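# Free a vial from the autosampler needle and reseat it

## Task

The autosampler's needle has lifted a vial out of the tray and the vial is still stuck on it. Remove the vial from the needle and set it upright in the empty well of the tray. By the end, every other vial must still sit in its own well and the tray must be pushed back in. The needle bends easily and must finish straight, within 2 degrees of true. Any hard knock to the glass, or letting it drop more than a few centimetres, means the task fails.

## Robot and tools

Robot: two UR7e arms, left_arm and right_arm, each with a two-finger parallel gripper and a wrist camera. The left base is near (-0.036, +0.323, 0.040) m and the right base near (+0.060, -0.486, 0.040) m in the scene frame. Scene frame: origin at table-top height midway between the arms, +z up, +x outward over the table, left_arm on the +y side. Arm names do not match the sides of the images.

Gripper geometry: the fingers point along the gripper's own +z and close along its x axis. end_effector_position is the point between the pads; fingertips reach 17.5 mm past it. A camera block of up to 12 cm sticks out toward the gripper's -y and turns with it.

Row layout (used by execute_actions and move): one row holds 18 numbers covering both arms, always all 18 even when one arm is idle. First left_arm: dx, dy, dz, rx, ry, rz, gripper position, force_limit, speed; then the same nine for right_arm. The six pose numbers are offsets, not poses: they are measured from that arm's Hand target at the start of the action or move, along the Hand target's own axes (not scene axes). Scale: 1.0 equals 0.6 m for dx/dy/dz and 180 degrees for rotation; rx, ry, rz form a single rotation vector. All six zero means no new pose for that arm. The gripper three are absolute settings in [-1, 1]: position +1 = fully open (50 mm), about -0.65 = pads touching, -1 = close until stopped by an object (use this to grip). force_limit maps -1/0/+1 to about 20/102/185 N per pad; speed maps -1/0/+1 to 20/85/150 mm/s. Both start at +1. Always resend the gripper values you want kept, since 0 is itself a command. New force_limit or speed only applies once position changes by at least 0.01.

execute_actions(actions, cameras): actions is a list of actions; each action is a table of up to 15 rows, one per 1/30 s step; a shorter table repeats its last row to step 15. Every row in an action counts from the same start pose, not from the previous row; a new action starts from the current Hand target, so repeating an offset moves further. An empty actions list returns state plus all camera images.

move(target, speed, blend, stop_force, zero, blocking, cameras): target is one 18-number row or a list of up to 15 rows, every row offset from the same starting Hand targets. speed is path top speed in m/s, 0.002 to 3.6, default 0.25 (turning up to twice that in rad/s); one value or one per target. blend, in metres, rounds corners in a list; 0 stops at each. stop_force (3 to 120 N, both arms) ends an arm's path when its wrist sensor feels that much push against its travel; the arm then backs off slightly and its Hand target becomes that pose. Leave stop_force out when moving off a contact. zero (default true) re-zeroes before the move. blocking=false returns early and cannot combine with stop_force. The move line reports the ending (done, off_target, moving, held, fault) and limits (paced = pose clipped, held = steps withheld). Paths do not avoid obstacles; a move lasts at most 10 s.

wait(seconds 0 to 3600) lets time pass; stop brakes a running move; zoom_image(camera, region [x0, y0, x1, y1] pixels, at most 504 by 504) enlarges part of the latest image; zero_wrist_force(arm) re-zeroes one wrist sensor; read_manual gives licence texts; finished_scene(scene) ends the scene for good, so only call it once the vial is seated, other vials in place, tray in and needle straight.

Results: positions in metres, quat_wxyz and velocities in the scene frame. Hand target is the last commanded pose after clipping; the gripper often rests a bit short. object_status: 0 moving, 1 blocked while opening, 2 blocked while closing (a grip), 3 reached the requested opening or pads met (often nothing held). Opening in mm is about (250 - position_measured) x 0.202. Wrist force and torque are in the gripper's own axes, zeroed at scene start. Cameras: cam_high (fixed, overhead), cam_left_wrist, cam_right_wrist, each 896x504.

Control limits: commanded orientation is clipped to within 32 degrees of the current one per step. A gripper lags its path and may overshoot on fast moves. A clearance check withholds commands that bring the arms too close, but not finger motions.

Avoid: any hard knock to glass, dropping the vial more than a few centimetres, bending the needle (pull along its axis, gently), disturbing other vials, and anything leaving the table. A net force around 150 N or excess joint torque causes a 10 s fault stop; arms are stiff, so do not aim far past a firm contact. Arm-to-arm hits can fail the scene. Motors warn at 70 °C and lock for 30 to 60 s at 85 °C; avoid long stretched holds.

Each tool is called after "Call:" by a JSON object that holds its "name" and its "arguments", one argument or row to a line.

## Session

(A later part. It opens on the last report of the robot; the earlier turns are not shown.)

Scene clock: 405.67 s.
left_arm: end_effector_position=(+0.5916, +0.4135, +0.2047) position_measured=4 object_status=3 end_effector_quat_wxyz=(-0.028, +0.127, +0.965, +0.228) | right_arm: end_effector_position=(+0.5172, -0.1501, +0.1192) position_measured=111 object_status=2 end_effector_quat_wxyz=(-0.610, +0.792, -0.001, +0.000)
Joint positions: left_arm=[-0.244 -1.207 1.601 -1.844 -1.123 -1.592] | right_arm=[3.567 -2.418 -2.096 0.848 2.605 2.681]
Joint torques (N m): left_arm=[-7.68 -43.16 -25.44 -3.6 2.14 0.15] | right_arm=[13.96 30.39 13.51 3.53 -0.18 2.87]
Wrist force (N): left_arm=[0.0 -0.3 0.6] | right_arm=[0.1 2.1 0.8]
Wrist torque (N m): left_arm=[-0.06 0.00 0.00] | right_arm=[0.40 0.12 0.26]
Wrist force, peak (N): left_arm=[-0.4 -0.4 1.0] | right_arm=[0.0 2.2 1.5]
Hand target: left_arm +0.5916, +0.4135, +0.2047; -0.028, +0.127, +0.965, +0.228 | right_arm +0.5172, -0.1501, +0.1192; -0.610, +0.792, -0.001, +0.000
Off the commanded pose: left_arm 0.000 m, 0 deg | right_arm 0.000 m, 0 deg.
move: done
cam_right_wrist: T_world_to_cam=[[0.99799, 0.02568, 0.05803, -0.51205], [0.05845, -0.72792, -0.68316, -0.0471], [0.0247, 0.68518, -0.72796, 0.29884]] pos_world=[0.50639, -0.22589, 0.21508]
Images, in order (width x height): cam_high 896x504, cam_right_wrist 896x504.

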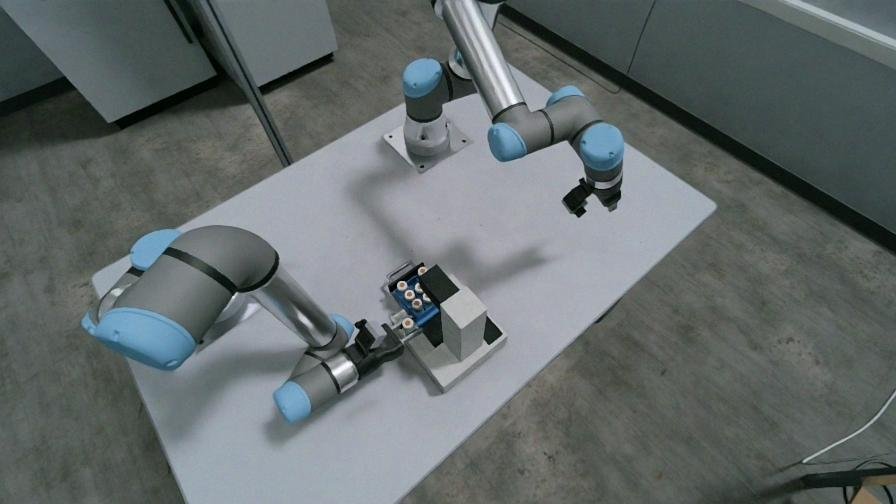

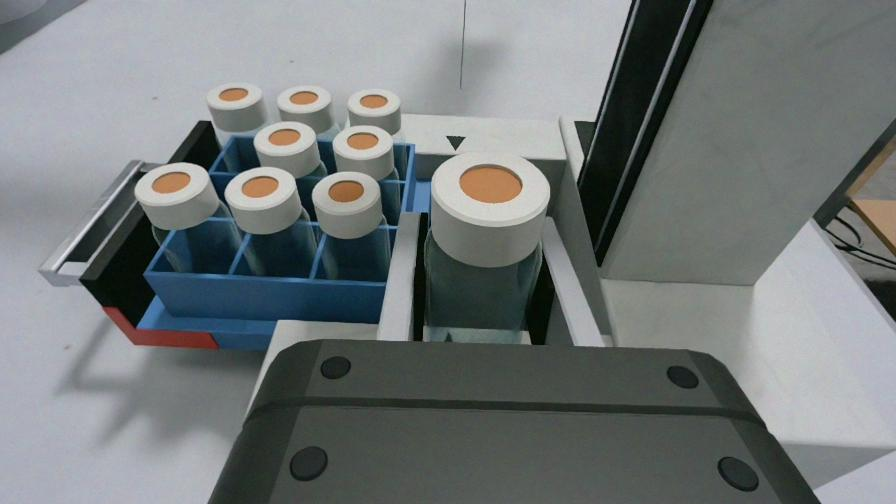

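Call:
{"name": "move", "arguments": {
  "target": [0,0,0,0,0,0,0.992157,1,1,0,0.0724,0.0194,0,0,0,-1,-0.8,-1],
  "cameras": ["cam_right_wrist","cam_high"],
  "speed": 0.02,
  "stop_force": 4
}}

Scene clock: 418.63 s.
left_arm: end_effector_position=(+0.5916, +0.4135, +0.2047) position_measured=4 object_status=3 end_effector_quat_wxyz=(-0.028, +0.127, +0.965, +0.228) | right_arm: end_effector_position=(+0.5172, -0.1500, +0.0862) position_measured=111 object_status=2 end_effector_quat_wxyz=(-0.610, +0.793, -0.001, +0.000)
Joint positions: left_arm=[-0.244 -1.207 1.601 -1.844 -1.123 -1.592] | right_arm=[3.567 -2.506 -2.069 0.909 2.605 2.681]
Joint torques (N m): left_arm=[-8.78 -43.68 -26.19 -3.59 2.03 0] | right_arm=[13.3 51.37 -2.02 3.58 -0.79 1.09]
Wrist force (N): left_arm=[0.1 -0.4 0.7] | right_arm=[0.3 1.3 1.1]
Wrist torque (N m): left_arm=[-0.07 -0.02 0.00] | right_arm=[0.28 0.06 0.25]
Wrist force, peak (N): left_arm=[-0.3 -0.3 1.2] | right_arm=[6.6 -26.5 -10.8]
Hand target: left_arm +0.5916, +0.4135, +0.2047; -0.028, +0.127, +0.965, +0.228 | right_arm +0.5172, -0.1500, +0.0863; -0.610, +0.793, -0.001, +0.000 (not the last commanded pose)
Off the commanded pose: left_arm 0.000 m, 0 deg | right_arm 0.012 m, 0 deg.
move: contact (right_arm)
cam_right_wrist: T_world_to_cam=[[0.99799, 0.02568, 0.05802, -0.51004], [0.05845, -0.72797, -0.68311, -0.06951], [0.0247, 0.68513, -0.72801, 0.27482]] pos_world=[0.50629, -0.22579, 0.18218]
Images, in order (width x height): cam_high 896x504, cam_right_wrist 896x504.

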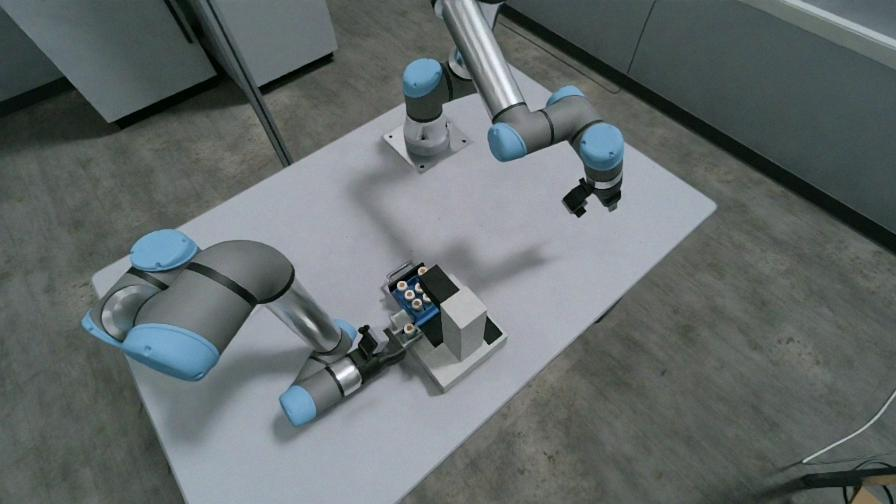

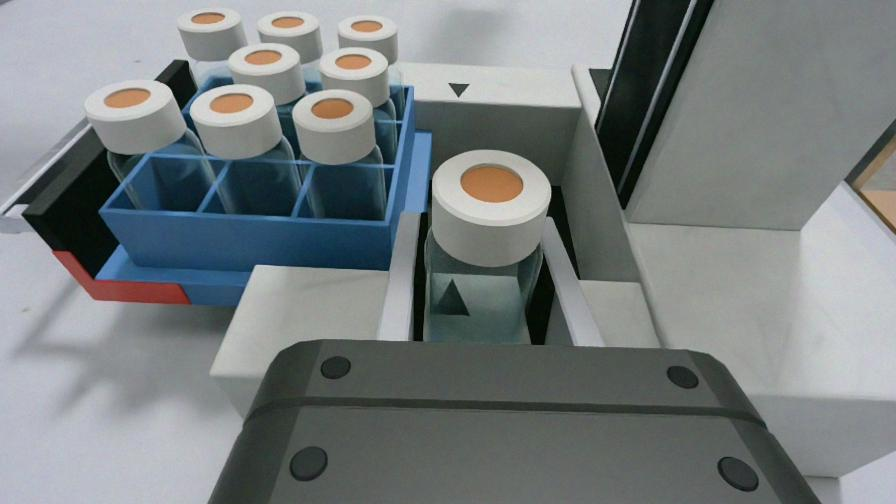

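Call:
{"name": "move", "arguments": {
  "target": [
    [0,0,0,0,0,0,0.992157,1,1,0,0,0,0,0,0,1,-1,-1],
    [0,0,0,0,0,0,0.992157,1,1,0,0.0067,-0.1535,0,0,0,1,-1,-1],
    [0,0,0,0,0,0,0.992157,1,1,-0.112,-0.205,-0.2275,-0.4167,0,0,1,-1,-1],
    [0,0,0,0,0,0,0.992157,1,1,-0.112,-0.205,-0.2275,0,0.609,0.793,1,-1,-1],
    [0,0,0,0,0,0,0.992157,1,1,0,-0.1675,-0.0449,0,0.609,0.793,1,-1,-1]
  ],
  "cameras": ["cam_right_wrist","cam_high"],
  "speed": [0.1,0.12,0.5,1.0,0.25],
  "blend": [0,0.02,0.02,0.02,0]
}}

Scene clock: 454.87 s.
left_arm: end_effector_position=(+0.5916, +0.4135, +0.2047) position_measured=4 object_status=3 end_effector_quat_wxyz=(-0.028, +0.127, +0.965, +0.228) | right_arm: end_effector_position=(+0.5172, -0.1504, +0.1903) position_measured=3 object_status=3 end_effector_quat_wxyz=(-0.001, +0.000, +1.000, +0.001) end_effector_velocity=(+0.001, +0.001, -0.001) end_effector_angular_velocity=(-0.001, +0.001, +0.001)
Joint positions: left_arm=[-0.244 -1.207 1.601 -1.844 -1.123 -1.592] | right_arm=[3.961 -1.8 -1.781 -1.13 1.573 5.582]
Joint velocities: left_arm=[within noise] | right_arm=[-0.001 -0.005 0.002 0.001 0 -0.001]
Joint torques (N m): left_arm=[-8.07 -43.47 -25.4 -3.69 2.19 -0.04] | right_arm=[-14.23 23.67 28.14 3.57 1.14 -2.89]
Wrist force (N): left_arm=[0.0 -0.2 0.4] | right_arm=[-0.8 -0.2 -0.5]
Wrist torque (N m): left_arm=[-0.03 0.00 0.00] | right_arm=[-0.07 0.39 0.21]
Wrist force, peak (N): left_arm=[-0.3 -0.3 1.0] | right_arm=[1.0 4.1 -0.4]
Hand target: left_arm +0.5916, +0.4135, +0.2047; -0.028, +0.127, +0.965, +0.228 | right_arm +0.5173, -0.1503, +0.1903; +0.000, +0.000, +1.000, +0.001
Off the commanded pose: left_arm 0.000 m, 0 deg | right_arm 0.000 m, 0 deg.
move: done
cam_right_wrist: T_world_to_cam=[[-0.99792, -0.06374, -0.00948, 0.51558], [-0.05905, 0.84569, 0.53039, 0.06776], [-0.02579, 0.52985, -0.8477, 0.3763]] pos_world=[0.52821, -0.22382, 0.28793]
Images, in order (width x height): cam_high 896x504, cam_right_wrist 896x504.

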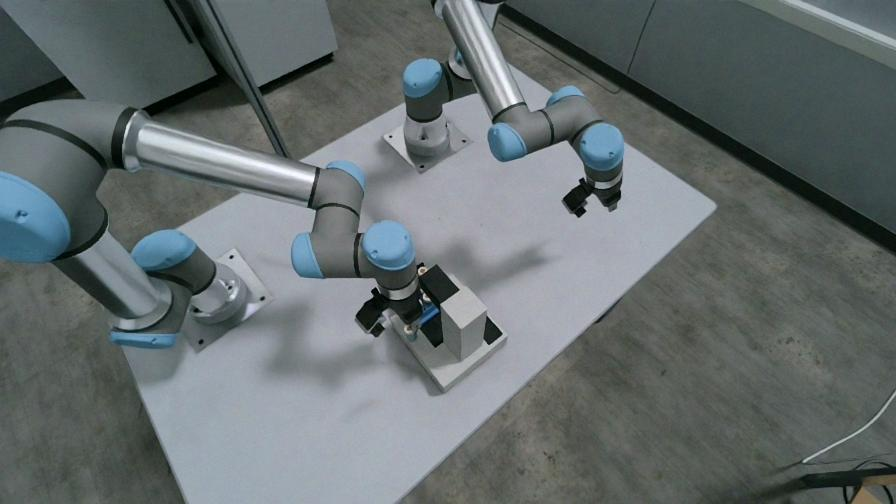

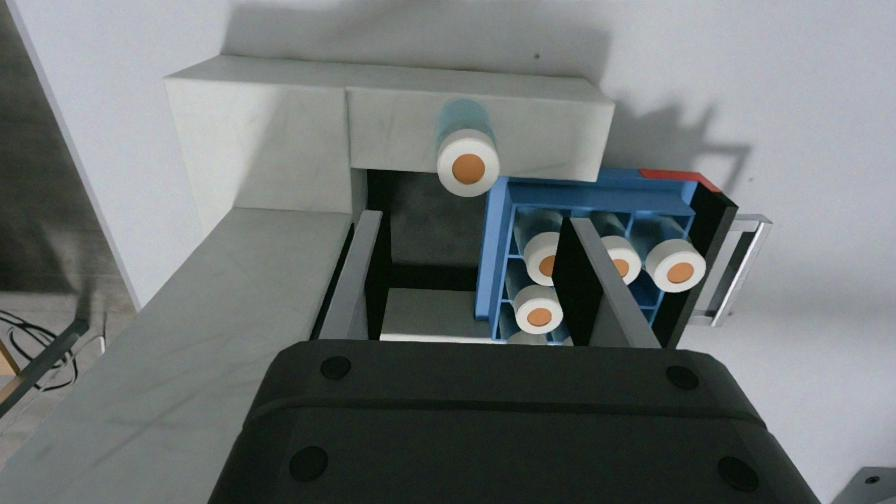

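Call:
{"name": "move", "arguments": {
  "target": [0,0,0,0,0,0,0.992157,1,1,-0.001,-0.0045,0.082,0,0,0,0.54,-1,-1],
  "cameras": ["cam_right_wrist"],
  "speed": 0.1,
  "stop_force": 5
}}

Call:
{"name": "zoom_image", "arguments": {
  "camera": "cam_right_wrist",
  "region": [350, 170, 610, 350]
}}

Scene clock: 479.03 s.
left_arm: end_effector_position=(+0.5916, +0.4135, +0.2047) position_measured=4 object_status=3 end_effector_quat_wxyz=(-0.028, +0.127, +0.965, +0.228) | right_arm: end_effector_position=(+0.5179, -0.1530, +0.1411) position_measured=72 object_status=3 end_effector_quat_wxyz=(+0.000, +0.000, +1.000, +0.001)
Joint positions: left_arm=[-0.244 -1.207 1.601 -1.844 -1.123 -1.592] | right_arm=[3.957 -1.855 -1.852 -1.004 1.573 5.578]
Joint torques (N m): left_arm=[-7.96 -44.26 -27.29 -3.45 2.2 -0.14] | right_arm=[4.56 43.93 28.94 3.88 -0.8 1.7]
Wrist force (N): left_arm=[-0.3 -0.5 0.4] | right_arm=[-0.5 -0.3 -0.4]
Wrist torque (N m): left_arm=[-0.08 0.04 0.00] | right_arm=[-0.07 0.35 0.30]
Wrist force, peak (N): left_arm=[0.2 -0.7 0.9] | right_arm=[-0.8 -0.2 -2.0]
Hand target: left_arm +0.5916, +0.4135, +0.2047; -0.028, +0.127, +0.965, +0.228 | right_arm +0.5178, -0.1529, +0.1411; +0.000, +0.000, +1.000, +0.001
Off the commanded pose: left_arm 0.000 m, 0 deg | right_arm 0.000 m, 0 deg.
move: done
cam_right_wrist: T_world_to_cam=[[-0.99793, -0.0636, -0.00951, 0.51558], [-0.05895, 0.8457, 0.53039, 0.09612], [-0.0257, 0.52985, -0.8477, 0.33599]] pos_world=[0.52881, -0.22652, 0.23873]

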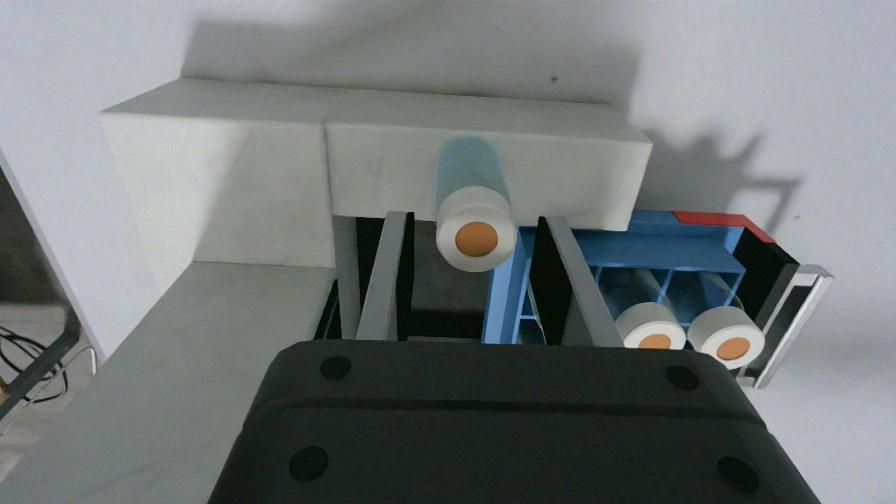

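Scaled by 1.938 from the camera's image (finer frame: 1280x720).

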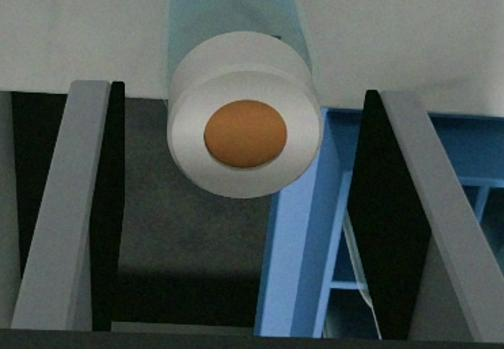

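Call:
{"name": "move", "arguments": {
  "target": [
    [0,0,0,0,0,0,0.992157,1,1,0.0012,0,0.021,0,0,0,0.54,-1,-1],
    [0,0,0,0,0,0,0.992157,1,1,0.0012,0,0.021,0,0,0,-1,-0.8,-1],
    [0,0,0,0,0,0,0.992157,1,1,0.0012,0,-0.085,0,0,0,-1,-0.8,-1]
  ],
  "cameras": ["cam_right_wrist"],
  "speed": [0.03,0.03,0.08]
}}

Scene clock: 493.27 s.
left_arm: end_effector_position=(+0.5916, +0.4135, +0.2047) position_measured=4 object_status=3 end_effector_quat_wxyz=(-0.028, +0.127, +0.965, +0.228) | right_arm: end_effector_position=(+0.5172, -0.1530, +0.1922) position_measured=131 object_status=2 end_effector_quat_wxyz=(+0.000, +0.000, +1.000, +0.001)
Joint positions: left_arm=[-0.244 -1.207 1.601 -1.844 -1.123 -1.592] | right_arm=[3.958 -1.795 -1.783 -1.134 1.573 5.579]
Joint torques (N m): left_arm=[-8.56 -42.33 -25.35 -3.51 2.17 -0.15] | right_arm=[-13.65 23.41 18.04 2.37 0.35 -2.63]
Wrist force (N): left_arm=[0.0 -0.3 0.5] | right_arm=[-0.4 -0.3 0.3]
Wrist torque (N m): left_arm=[-0.05 0.00 0.00] | right_arm=[-0.07 0.33 0.23]
Wrist force, peak (N): left_arm=[-0.3 -0.4 1.0] | right_arm=[-0.6 -0.1 -1.8]
Hand target: left_arm +0.5916, +0.4135, +0.2047; -0.028, +0.127, +0.965, +0.228 | right_arm +0.5172, -0.1530, +0.1921; +0.000, +0.000, +1.000, +0.001
Off the commanded pose: left_arm 0.000 m, 0 deg | right_arm 0.000 m, 0 deg.
move: done
cam_right_wrist: T_world_to_cam=[[-0.99793, -0.06358, -0.00974, 0.51554], [-0.05905, 0.84558, 0.53057, 0.06901], [-0.02549, 0.53004, -0.84759, 0.37911]] pos_world=[0.52821, -0.22652, 0.28973]

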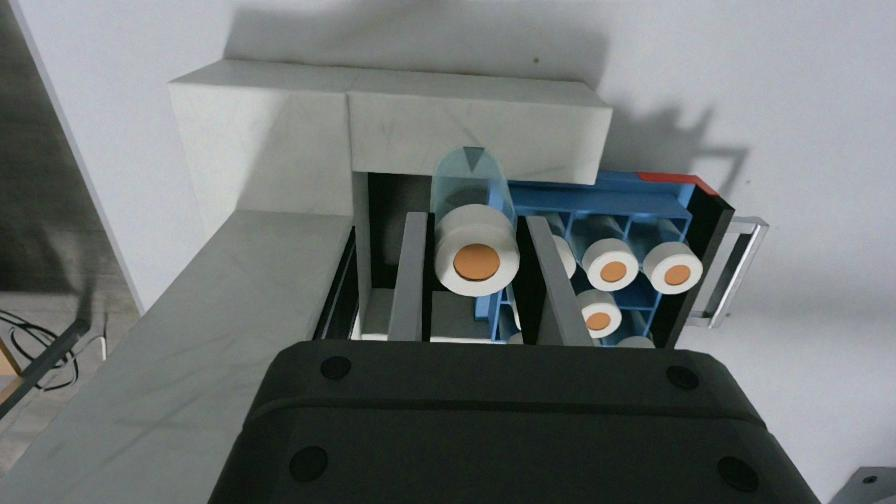

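Call:
{"name": "move", "arguments": {
  "target": [
    [0,0,0,0,0,0,0.992157,1,1,0.18,0,0,0,0,0,-1,-0.8,-1],
    [0,0,0,0,0,0,0.992157,1,1,0.1803,0.13,0.01,0,0,0,-1,-0.8,-1]
  ],
  "cameras": ["cam_right_wrist","cam_high"],
  "speed": 0.15,
  "blend": [0.02,0]
}}

Call:
{"name": "zoom_image", "arguments": {
  "camera": "cam_right_wrist",
  "region": [330, 100, 640, 345]
}}

Scene clock: 508.10 s.
left_arm: end_effector_position=(+0.5916, +0.4135, +0.2047) position_measured=4 object_status=3 end_effector_quat_wxyz=(-0.028, +0.127, +0.965, +0.228) | right_arm: end_effector_position=(+0.4089, -0.0750, +0.1863) position_measured=131 object_status=2 end_effector_quat_wxyz=(+0.000, +0.000, +1.000, +0.001)
Joint positions: left_arm=[-0.244 -1.207 1.601 -1.844 -1.123 -1.592] | right_arm=[4.207 -1.741 -1.866 -1.104 1.572 5.828]
Joint torques (N m): left_arm=[-7.78 -43.46 -26.39 -3.61 2.37 -0.14] | right_arm=[-12.96 28.39 24.04 3.85 -1.59 -2.67]
Wrist force (N): left_arm=[0.1 0.0 0.6] | right_arm=[-0.6 -0.4 0.3]
Wrist torque (N m): left_arm=[0.00 -0.02 0.00] | right_arm=[-0.03 0.31 0.28]
Wrist force, peak (N): left_arm=[-0.1 -0.6 0.9] | right_arm=[-2.7 -0.6 0.0]
Hand target: left_arm +0.5916, +0.4135, +0.2047; -0.028, +0.127, +0.965, +0.228 | right_arm +0.4090, -0.0750, +0.1864; +0.000, +0.000, +1.000, +0.001
Off the commanded pose: left_arm 0.000 m, 0 deg | right_arm 0.000 m, 0 deg.
move: done
cam_right_wrist: T_world_to_cam=[[-0.99792, -0.06374, -0.00947, 0.41226], [-0.05905, 0.84576, 0.53028, -0.00015], [-0.02579, 0.52973, -0.84777, 0.33022]] pos_world=[0.41991, -0.14852, 0.28393]
Images, in order (width x height): cam_high 896x504, cam_right_wrist 896x504.

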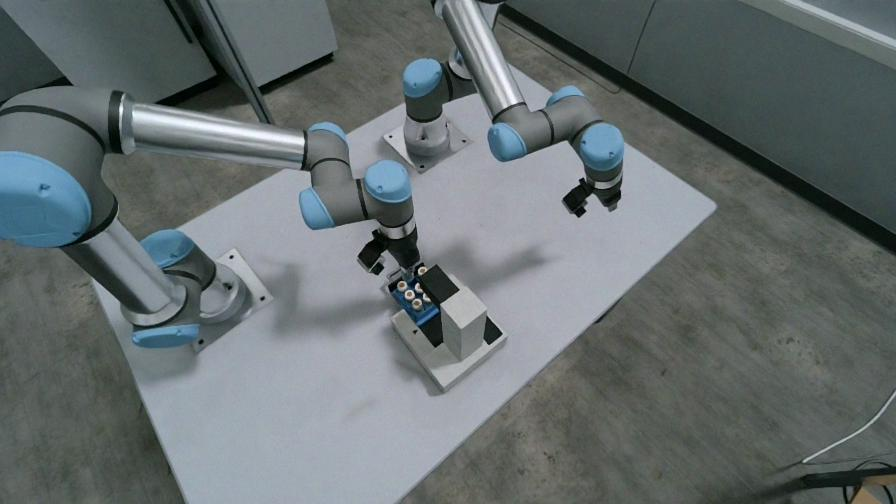

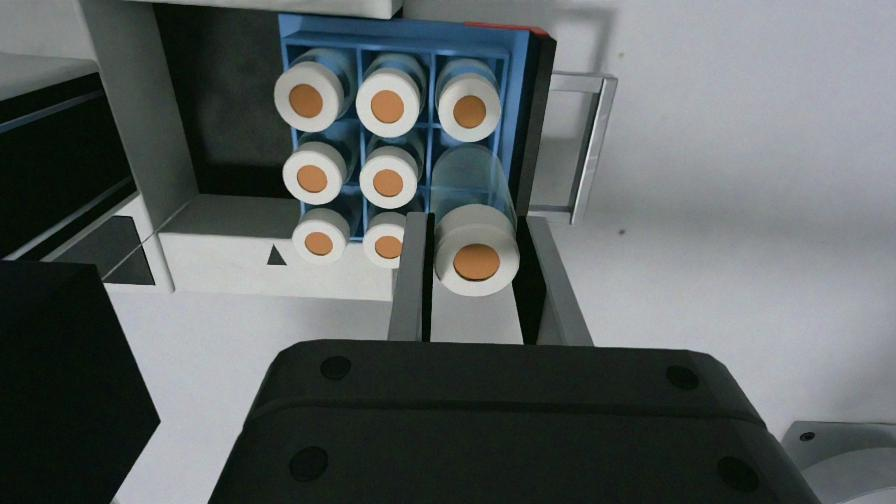

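Scaled by 1.626 from the camera's image (finer frame: 1280x720).

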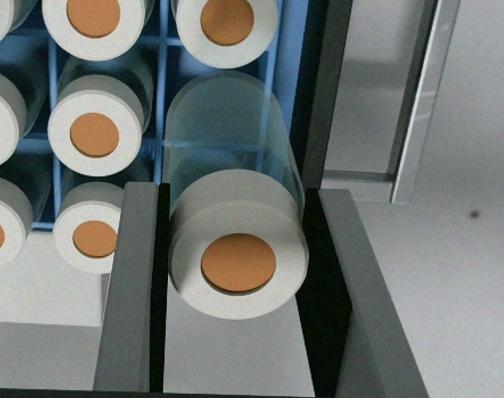

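Call:
{"name": "move", "arguments": {
  "target": [
    [0,0,0,0,0,0,0.992157,1,1,-0.003,0.0192,0,0,0,0,-1,-0.8,-1],
    [0,0,0,0,0,0,0.992157,1,1,-0.003,0.0192,0.05,0,0,0,-1,-0.8,-1]
  ],
  "cameras": ["cam_right_wrist"],
  "speed": 0.05,
  "stop_force": 5
}}

Call:
{"name": "zoom_image", "arguments": {
  "camera": "cam_right_wrist",
  "region": [330, 100, 640, 345]
}}

Scene clock: 531.20 s.
left_arm: end_effector_position=(+0.5916, +0.4135, +0.2047) position_measured=4 object_status=3 end_effector_quat_wxyz=(-0.028, +0.127, +0.965, +0.228) | right_arm: end_effector_position=(+0.4108, -0.0634, +0.1564) position_measured=131 object_status=2 end_effector_quat_wxyz=(+0.000, +0.000, +1.000, +0.001)
Joint positions: left_arm=[-0.244 -1.207 1.601 -1.844 -1.123 -1.592] | right_arm=[4.214 -1.799 -1.881 -1.031 1.573 5.835]
Joint torques (N m): left_arm=[-7.89 -43.1 -25.22 -3.66 1.99 -0.11] | right_arm=[-14.08 42.24 29.26 3.84 0.08 -2.79]
Wrist force (N): left_arm=[-0.2 -0.2 0.6] | right_arm=[-0.4 -0.1 0.2]
Wrist torque (N m): left_arm=[-0.03 0.02 0.00] | right_arm=[0.03 0.27 0.22]
Wrist force, peak (N): left_arm=[0.0 -0.7 0.9] | right_arm=[-1.1 0.5 -1.0]
Hand target: left_arm +0.5916, +0.4135, +0.2047; -0.028, +0.127, +0.965, +0.228 | right_arm +0.4108, -0.0634, +0.1564; +0.000, +0.000, +1.000, +0.001
Off the commanded pose: left_arm 0.000 m, 0 deg | right_arm 0.000 m, 0 deg.
move: done
cam_right_wrist: T_world_to_cam=[[-0.99793, -0.0636, -0.00951, 0.41464], [-0.05895, 0.8457, 0.53039, 0.00593], [-0.0257, 0.52985, -0.8477, 0.29873]] pos_world=[0.42181, -0.13692, 0.25403]

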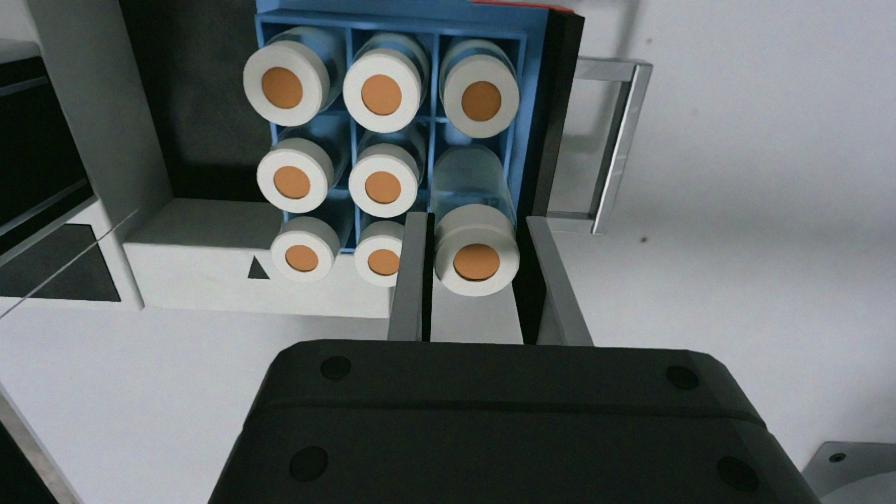

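Scaled by 1.626 from the camera's image (finer frame: 1280x720).

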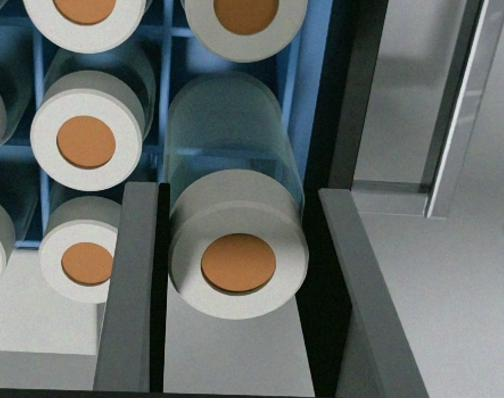

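Call:
{"name": "move", "arguments": {
  "target": [0,0,0,0,0,0,0.992157,1,1,-0.0005,0,0.0615,0,0,0,-1,-0.8,-1],
  "cameras": ["cam_right_wrist"],
  "speed": 0.03,
  "stop_force": 5
}}

Call:
{"name": "zoom_image", "arguments": {
  "camera": "cam_right_wrist",
  "region": [330, 100, 640, 345]
}}

Scene clock: 542.33 s.
left_arm: end_effector_position=(+0.5916, +0.4135, +0.2047) position_measured=4 object_status=3 end_effector_quat_wxyz=(-0.028, +0.127, +0.965, +0.228) | right_arm: end_effector_position=(+0.4110, -0.0634, +0.1241) position_measured=131 object_status=2 end_effector_quat_wxyz=(+0.000, +0.000, +1.000, +0.001)
Joint positions: left_arm=[-0.244 -1.207 1.601 -1.844 -1.123 -1.592] | right_arm=[4.213 -1.843 -1.921 -0.947 1.572 5.834]
Joint torques (N m): left_arm=[-8.47 -44.54 -24.94 -3.67 2.08 -0.15] | right_arm=[12.83 40.76 27.17 3.58 1.78 -2.08]
Wrist force (N): left_arm=[-0.1 0.2 0.7] | right_arm=[-0.9 -1.4 -3.4]
Wrist torque (N m): left_arm=[0.04 0.02 0.01] | right_arm=[-0.02 0.20 0.27]
Wrist force, peak (N): left_arm=[0.1 -0.4 1.0] | right_arm=[1.3 -12.0 -56.9]
Hand target: left_arm +0.5916, +0.4135, +0.2047; -0.028, +0.127, +0.965, +0.228 | right_arm +0.4110, -0.0633, +0.1241; +0.000, +0.000, +1.000, +0.001 (not the last commanded pose)
Off the commanded pose: left_arm 0.000 m, 0 deg | right_arm 0.005 m, 0 deg.
move: contact (right_arm)
cam_right_wrist: T_world_to_cam=[[-0.99793, -0.0636, -0.00951, 0.41454], [-0.05895, 0.8457, 0.53039, 0.02307], [-0.0257, 0.52985, -0.8477, 0.27136]] pos_world=[0.42201, -0.13692, 0.22173]

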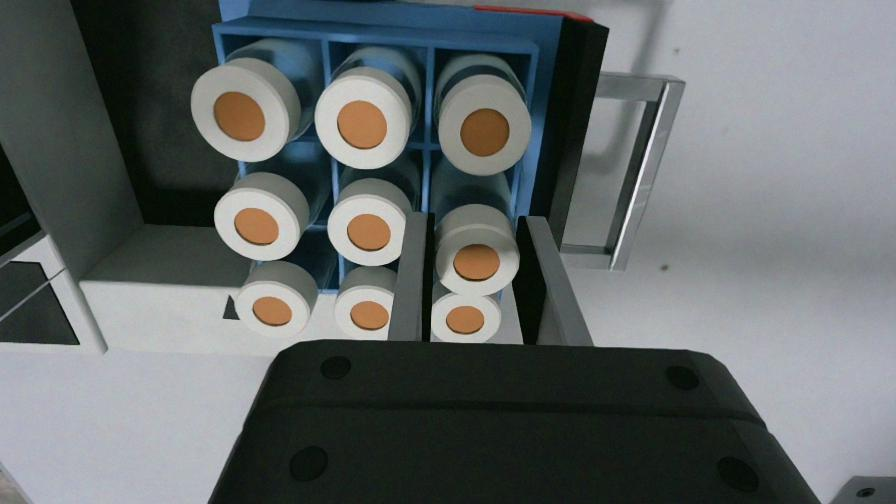

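Scaled by 1.626 from the camera's image (finer frame: 1280x720).

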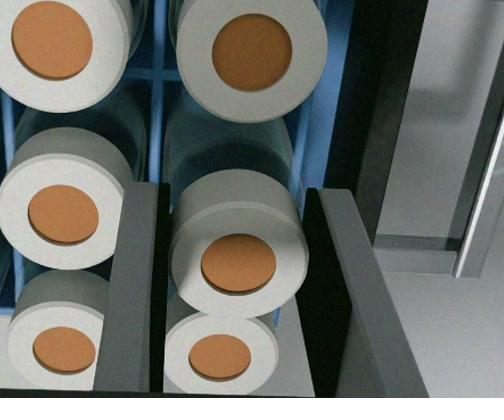

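Call:
{"name": "move", "arguments": {
  "target": [
    [0,0,0,0,0,0,0.992157,1,1,0,0,-0.0067,0,0,0,-1,-0.8,-1],
    [0,0,0,0,0,0,0.992157,1,1,-0.0008,-0.0035,-0.0067,0,0,0,-1,-0.8,-1]
  ],
  "speed": 0.03
}}

Call:
{"name": "move", "arguments": {
  "target": [0,0,0,0,0,0,0.992157,1,1,0,0,0.0162,0,0,0,-1,-0.8,-1],
  "cameras": ["cam_right_wrist"],
  "speed": 0.01,
  "stop_force": 4
}}

Call:
{"name": "zoom_image", "arguments": {
  "camera": "cam_right_wrist",
  "region": [330, 100, 640, 345]
}}

Scene clock: 562.37 s.
left_arm: end_effector_position=(+0.5916, +0.4135, +0.2047) position_measured=4 object_status=3 end_effector_quat_wxyz=(-0.028, +0.127, +0.965, +0.228) | right_arm: end_effector_position=(+0.4115, -0.0655, +0.1282) position_measured=131 object_status=2 end_effector_quat_wxyz=(+0.000, +0.000, +1.000, +0.001)
Joint positions: left_arm=[-0.244 -1.207 1.601 -1.844 -1.123 -1.592] | right_arm=[4.211 -1.834 -1.92 -0.957 1.573 5.832]
Joint torques (N m): left_arm=[-7.69 -44.29 -26 -3.77 2.35 -0.16] | right_arm=[-4.95 27.29 24.81 2.32 1.28 -0.61]
Wrist force (N): left_arm=[0.0 -0.2 0.6] | right_arm=[-0.1 0.1 0.0]
Wrist torque (N m): left_arm=[-0.03 0.00 0.00] | right_arm=[-0.11 0.27 0.33]
Wrist force, peak (N): left_arm=[-0.3 -0.6 0.9] | right_arm=[-0.7 -1.4 -3.6]
Hand target: left_arm +0.5916, +0.4135, +0.2047; -0.028, +0.127, +0.965, +0.228 | right_arm +0.4115, -0.0655, +0.1282; +0.000, +0.000, +1.000, +0.001
Off the commanded pose: left_arm 0.000 m, 0 deg | right_arm 0.000 m, 0 deg.
move: done

Scene clock: 563.83 s.
left_arm: end_effector_position=(+0.5916, +0.4135, +0.2047) position_measured=4 object_status=3 end_effector_quat_wxyz=(-0.028, +0.127, +0.965, +0.228) | right_arm: end_effector_position=(+0.4115, -0.0655, +0.1240) position_measured=131 object_status=2 end_effector_quat_wxyz=(+0.000, +0.000, +1.000, +0.001)
Joint positions: left_arm=[-0.244 -1.207 1.601 -1.844 -1.123 -1.592] | right_arm=[4.211 -1.841 -1.925 -0.946 1.573 5.832]
Joint torques (N m): left_arm=[-8.2 -43.4 -26.25 -3.62 2.04 -0.12] | right_arm=[-4.77 38.49 24.18 0.44 1.2 1.96]
Wrist force (N): left_arm=[0.2 -0.4 0.3] | right_arm=[-0.7 0.4 -8.4]
Wrist torque (N m): left_arm=[-0.06 -0.03 0.01] | right_arm=[-0.05 0.07 0.33]
Wrist force, peak (N): left_arm=[-0.4 -0.1 0.9] | right_arm=[2.9 -5.3 -23.1]
Hand target: left_arm +0.5916, +0.4135, +0.2047; -0.028, +0.127, +0.965, +0.228 | right_arm +0.4115, -0.0654, +0.1240; +0.000, +0.000, +1.000, +0.001 (not the last commanded pose)
Off the commanded pose: left_arm 0.000 m, 0 deg | right_arm 0.006 m, 0 deg.
move: contact (right_arm)
cam_right_wrist: T_world_to_cam=[[-0.99793, -0.0636, -0.00951, 0.41491], [-0.05895, 0.8457, 0.53039, 0.02484], [-0.0257, 0.52985, -0.8477, 0.27234]] pos_world=[0.42251, -0.13892, 0.22163]

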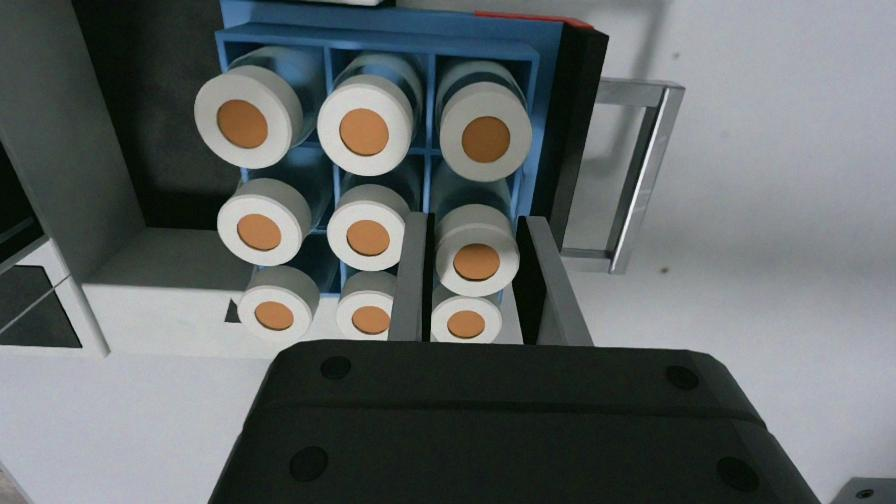

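Scaled by 1.626 from the camera's image (finer frame: 1280x720).

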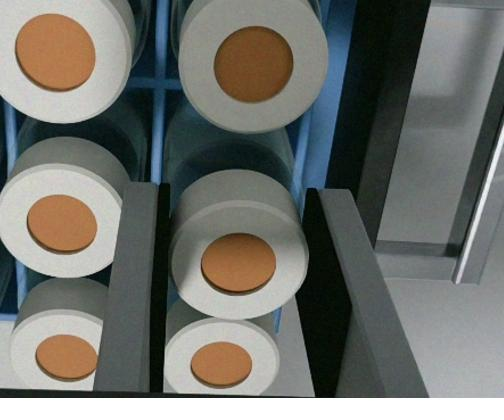

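Call:
{"name": "move", "arguments": {
  "target": [
    [0,0,0,0,0,0,0.992157,1,1,0,0,-0.002,0,0,0,-1,-0.8,-1],
    [0,0,0,0,0,0,0.992157,1,1,0,0,-0.002,0,0,0,0.4,-1,-1]
  ],
  "cameras": ["cam_right_wrist"],
  "speed": 0.03
}}

Call:
{"name": "zoom_image", "arguments": {
  "camera": "cam_right_wrist",
  "region": [330, 100, 640, 345]
}}

Scene clock: 589.27 s.
left_arm: end_effector_position=(+0.5916, +0.4135, +0.2047) position_measured=4 object_status=3 end_effector_quat_wxyz=(-0.028, +0.127, +0.965, +0.228) | right_arm: end_effector_position=(+0.4115, -0.0654, +0.1252) position_measured=92 object_status=0 end_effector_quat_wxyz=(+0.000, +0.000, +1.000, +0.001)
Joint positions: left_arm=[-0.244 -1.207 1.601 -1.844 -1.123 -1.592] | right_arm=[4.211 -1.839 -1.923 -0.949 1.573 5.832]
Joint torques (N m): left_arm=[-7.74 -43.56 -25.08 -3.7 2.02 -0.09] | right_arm=[-5.78 22.61 16.21 3.82 1.15 -1.68]
Wrist force (N): left_arm=[0.2 -0.5 0.8] | right_arm=[-0.6 -0.6 0.0]
Wrist torque (N m): left_arm=[-0.08 -0.04 0.00] | right_arm=[-0.06 0.30 0.33]
Wrist force, peak (N): left_arm=[0.0 -0.4 1.1] | right_arm=[-0.9 0.6 -8.3]
Hand target: left_arm +0.5916, +0.4135, +0.2047; -0.028, +0.127, +0.965, +0.228 | right_arm +0.4115, -0.0654, +0.1252; +0.000, +0.000, +1.000, +0.001
Off the commanded pose: left_arm 0.000 m, 0 deg | right_arm 0.000 m, 0 deg.
move: done
cam_right_wrist: T_world_to_cam=[[-0.99793, -0.06355, -0.0096, 0.41495], [-0.05895, 0.84566, 0.53046, 0.02419], [-0.02559, 0.52993, -0.84766, 0.27332]] pos_world=[0.42251, -0.13892, 0.22283]

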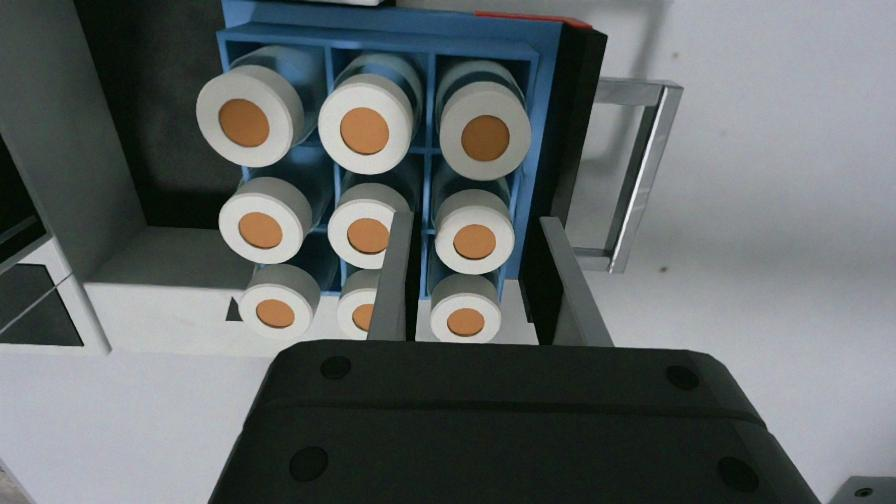

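Scaled by 1.626 from the camera's image (finer frame: 1280x720).

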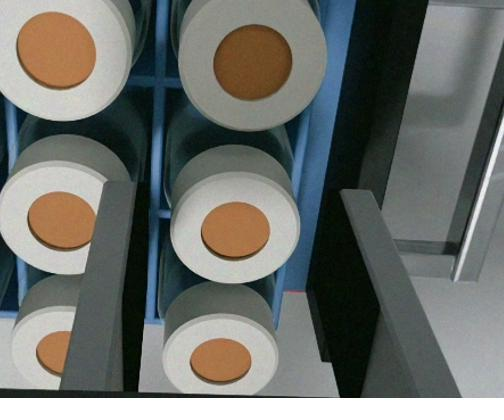

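Call:
{"name": "move", "arguments": {
  "target": [
    [0,0,0,0,0,0,0.992157,1,1,0,0,-0.1,0,0,0,0.4,-1,-1],
    [0,0,0,0,0,0,0.992157,1,1,0.186,-0.0073,-0.1,0,0,0,-1,-1,1],
    [0,0,0,0,0,0,0.992157,1,1,0.186,-0.0073,0.1095,0,0,0,-1,-1,1],
    [0,0,0,0,0,0,0.992157,1,1,0.025,-0.0073,0.1095,0,0,0,-1,-1,1]
  ],
  "cameras": ["cam_right_wrist"],
  "speed": [0.1,0.25,0.15,0.05]
}}

Scene clock: 606.47 s.
left_arm: end_effector_position=(+0.5916, +0.4135, +0.2047) position_measured=4 object_status=3 end_effector_quat_wxyz=(-0.028, +0.127, +0.965, +0.228) | right_arm: end_effector_position=(+0.3966, -0.0698, +0.0594) position_measured=250 object_status=3 end_effector_quat_wxyz=(+0.000, +0.000, +1.000, +0.001) end_effector_velocity=(-0.002, +0.001, +0.000) end_effector_angular_velocity=(+0.001, +0.000, -0.002)
Joint positions: left_arm=[-0.244 -1.207 1.601 -1.844 -1.123 -1.592] | right_arm=[4.233 -1.923 -2.024 -0.764 1.572 5.854]
Joint velocities: left_arm=[within noise] | right_arm=[0.004 0.001 -0.003 0.002 0 0.006]
Joint torques (N m): left_arm=[-7.7 -42.86 -26.23 -3.79 2.25 0.18] | right_arm=[13.81 43.36 11.05 3.8 0.91 2.89]
Wrist force (N): left_arm=[0.1 -0.6 0.6] | right_arm=[-0.4 -0.3 -0.5]
Wrist torque (N m): left_arm=[-0.11 -0.03 0.00] | right_arm=[-0.03 0.30 0.25]
Wrist force, peak (N): left_arm=[-0.4 -0.3 1.1] | right_arm=[4.1 -1.6 -0.4]
Hand target: left_arm +0.5916, +0.4135, +0.2047; -0.028, +0.127, +0.965, +0.228 | right_arm +0.3964, -0.0697, +0.0595; +0.000, +0.000, +1.000, +0.001
Off the commanded pose: left_arm 0.000 m, 0 deg | right_arm 0.000 m, 0 deg.
move: done
cam_right_wrist: T_world_to_cam=[[-0.99793, -0.0636, -0.0095, 0.39915], [-0.05895, 0.84577, 0.53027, 0.06189], [-0.02569, 0.52974, -0.84777, 0.21947]] pos_world=[0.40761, -0.14322, 0.15703]

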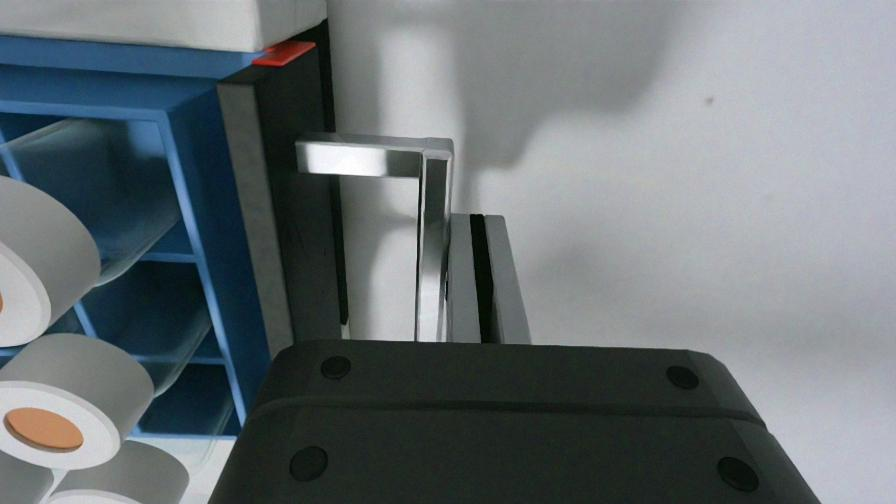

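Call:
{"name": "move", "arguments": {
  "target": [0,0,0,0,0,0,0.992157,1,1,-0.025,0,0,0,0,0,-1,-1,1],
  "cameras": ["cam_right_wrist"],
  "speed": 0.012,
  "stop_force": 12
}}

Scene clock: 613.50 s.
left_arm: end_effector_position=(+0.5916, +0.4135, +0.2047) position_measured=4 object_status=3 end_effector_quat_wxyz=(-0.028, +0.127, +0.965, +0.228) | right_arm: end_effector_position=(+0.4008, -0.0697, +0.0595) position_measured=250 object_status=3 end_effector_quat_wxyz=(+0.000, +0.000, +1.000, +0.001)
Joint positions: left_arm=[-0.244 -1.207 1.601 -1.844 -1.123 -1.592] | right_arm=[4.226 -1.928 -2.016 -0.767 1.573 5.847]
Joint torques (N m): left_arm=[-8.54 -43.4 -26.18 -3.6 2.41 0.02] | right_arm=[10.46 45.61 13.92 4.12 -3.21 2.72]
Wrist force (N): left_arm=[-0.2 -0.3 0.8] | right_arm=[6.7 -0.1 2.0]
Wrist torque (N m): left_arm=[-0.04 0.03 0.00] | right_arm=[-0.08 0.44 0.34]
Wrist force, peak (N): left_arm=[-0.1 -0.5 1.0] | right_arm=[18.9 -1.3 -4.8]
Hand target: left_arm +0.5916, +0.4135, +0.2047; -0.028, +0.127, +0.965, +0.228 | right_arm +0.4008, -0.0697, +0.0595; +0.000, +0.000, +1.000, +0.001 (not the last commanded pose)
Off the commanded pose: left_arm 0.000 m, 0 deg | right_arm 0.011 m, 0 deg.
move: contact (right_arm)
cam_right_wrist: T_world_to_cam=[[-0.99792, -0.06369, -0.00956, 0.40334], [-0.05905, 0.84569, 0.53039, 0.0621], [-0.02569, 0.52985, -0.8477, 0.21967]] pos_world=[0.41181, -0.14322, 0.15713]

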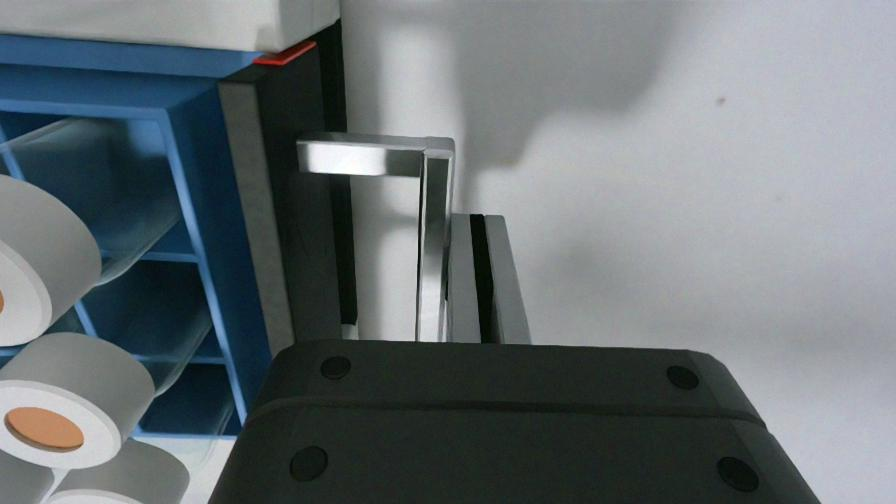

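Call:
{"name": "move", "arguments": {
  "target": [
    [0,0,0,0,0,0,0.992157,1,1,0.02,0,0,0,0,0,-1,-1,1],
    [0,0,0,0,0,0,0.992157,1,1,0.02,0,-0.1848,0,0,0,-1,-1,1],
    [0,0,0,0,0,0,0.992157,1,1,-0.0238,0,-0.1848,0,0,0,0.1,1,1]
  ],
  "cameras": ["cam_right_wrist","cam_high"],
  "speed": [0.1,0.25,0.2],
  "blend": [0.003,0.01,0]
}}

Scene clock: 634.03 s.
left_arm: end_effector_position=(+0.5916, +0.4135, +0.2047) position_measured=4 object_status=3 end_effector_quat_wxyz=(-0.028, +0.127, +0.965, +0.228) | right_arm: end_effector_position=(+0.4151, -0.0699, +0.1704) position_measured=138 object_status=3 end_effector_quat_wxyz=(+0.000, +0.000, +1.000, +0.001)
Joint positions: left_arm=[-0.244 -1.207 1.601 -1.844 -1.123 -1.592] | right_arm=[4.201 -1.777 -1.868 -1.067 1.573 5.822]
Joint torques (N m): left_arm=[-7.66 -42.49 -25.38 -3.57 2.26 -0.05] | right_arm=[-9.76 23.47 28.09 3.71 1.49 -2.81]
Wrist force (N): left_arm=[-0.2 -0.2 0.6] | right_arm=[-1.0 -0.2 -0.4]
Wrist torque (N m): left_arm=[-0.04 0.04 0.00] | right_arm=[-0.02 0.35 0.23]
Wrist force, peak (N): left_arm=[-0.2 -0.3 1.3] | right_arm=[7.3 -0.4 1.8]
Hand target: left_arm +0.5916, +0.4135, +0.2047; -0.028, +0.127, +0.965, +0.228 | right_arm +0.4152, -0.0699, +0.1704; +0.000, +0.000, +1.000, +0.001
Off the commanded pose: left_arm 0.000 m, 0 deg | right_arm 0.000 m, 0 deg.
move: done
cam_right_wrist: T_world_to_cam=[[-0.99792, -0.06374, -0.00948, 0.41863], [-0.05905, 0.84565, 0.53047, 0.00427], [-0.02579, 0.52992, -0.84765, 0.31419]] pos_world=[0.42611, -0.14342, 0.26803]
Images, in order (width x height): cam_high 896x504, cam_right_wrist 896x504.

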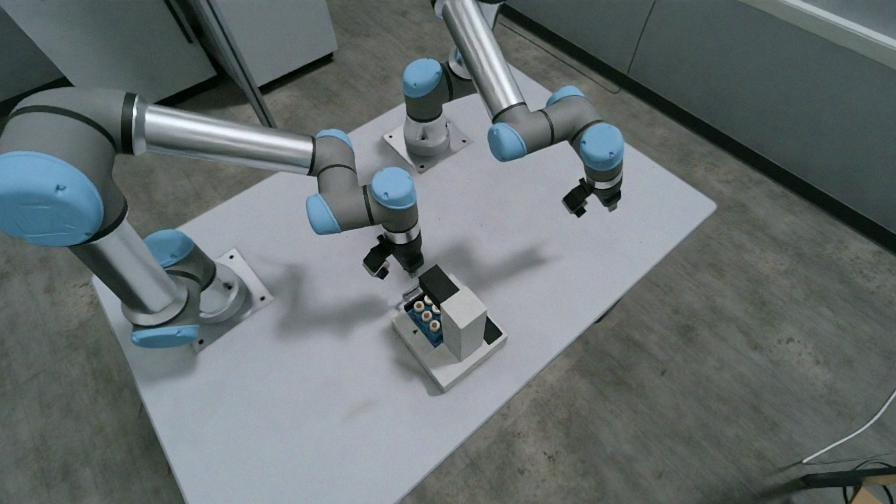

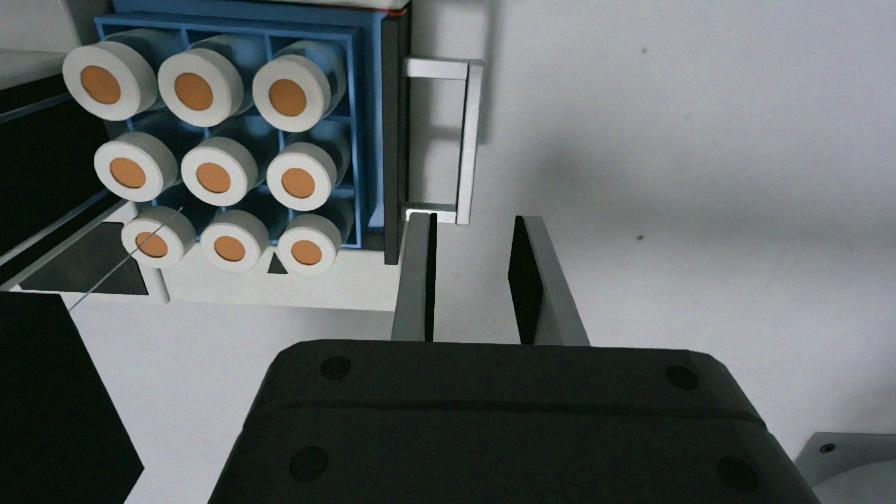

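Call:
{"name": "finished_scene", "arguments": {
  "scene": 1
}}

The scene is finished: the task was done.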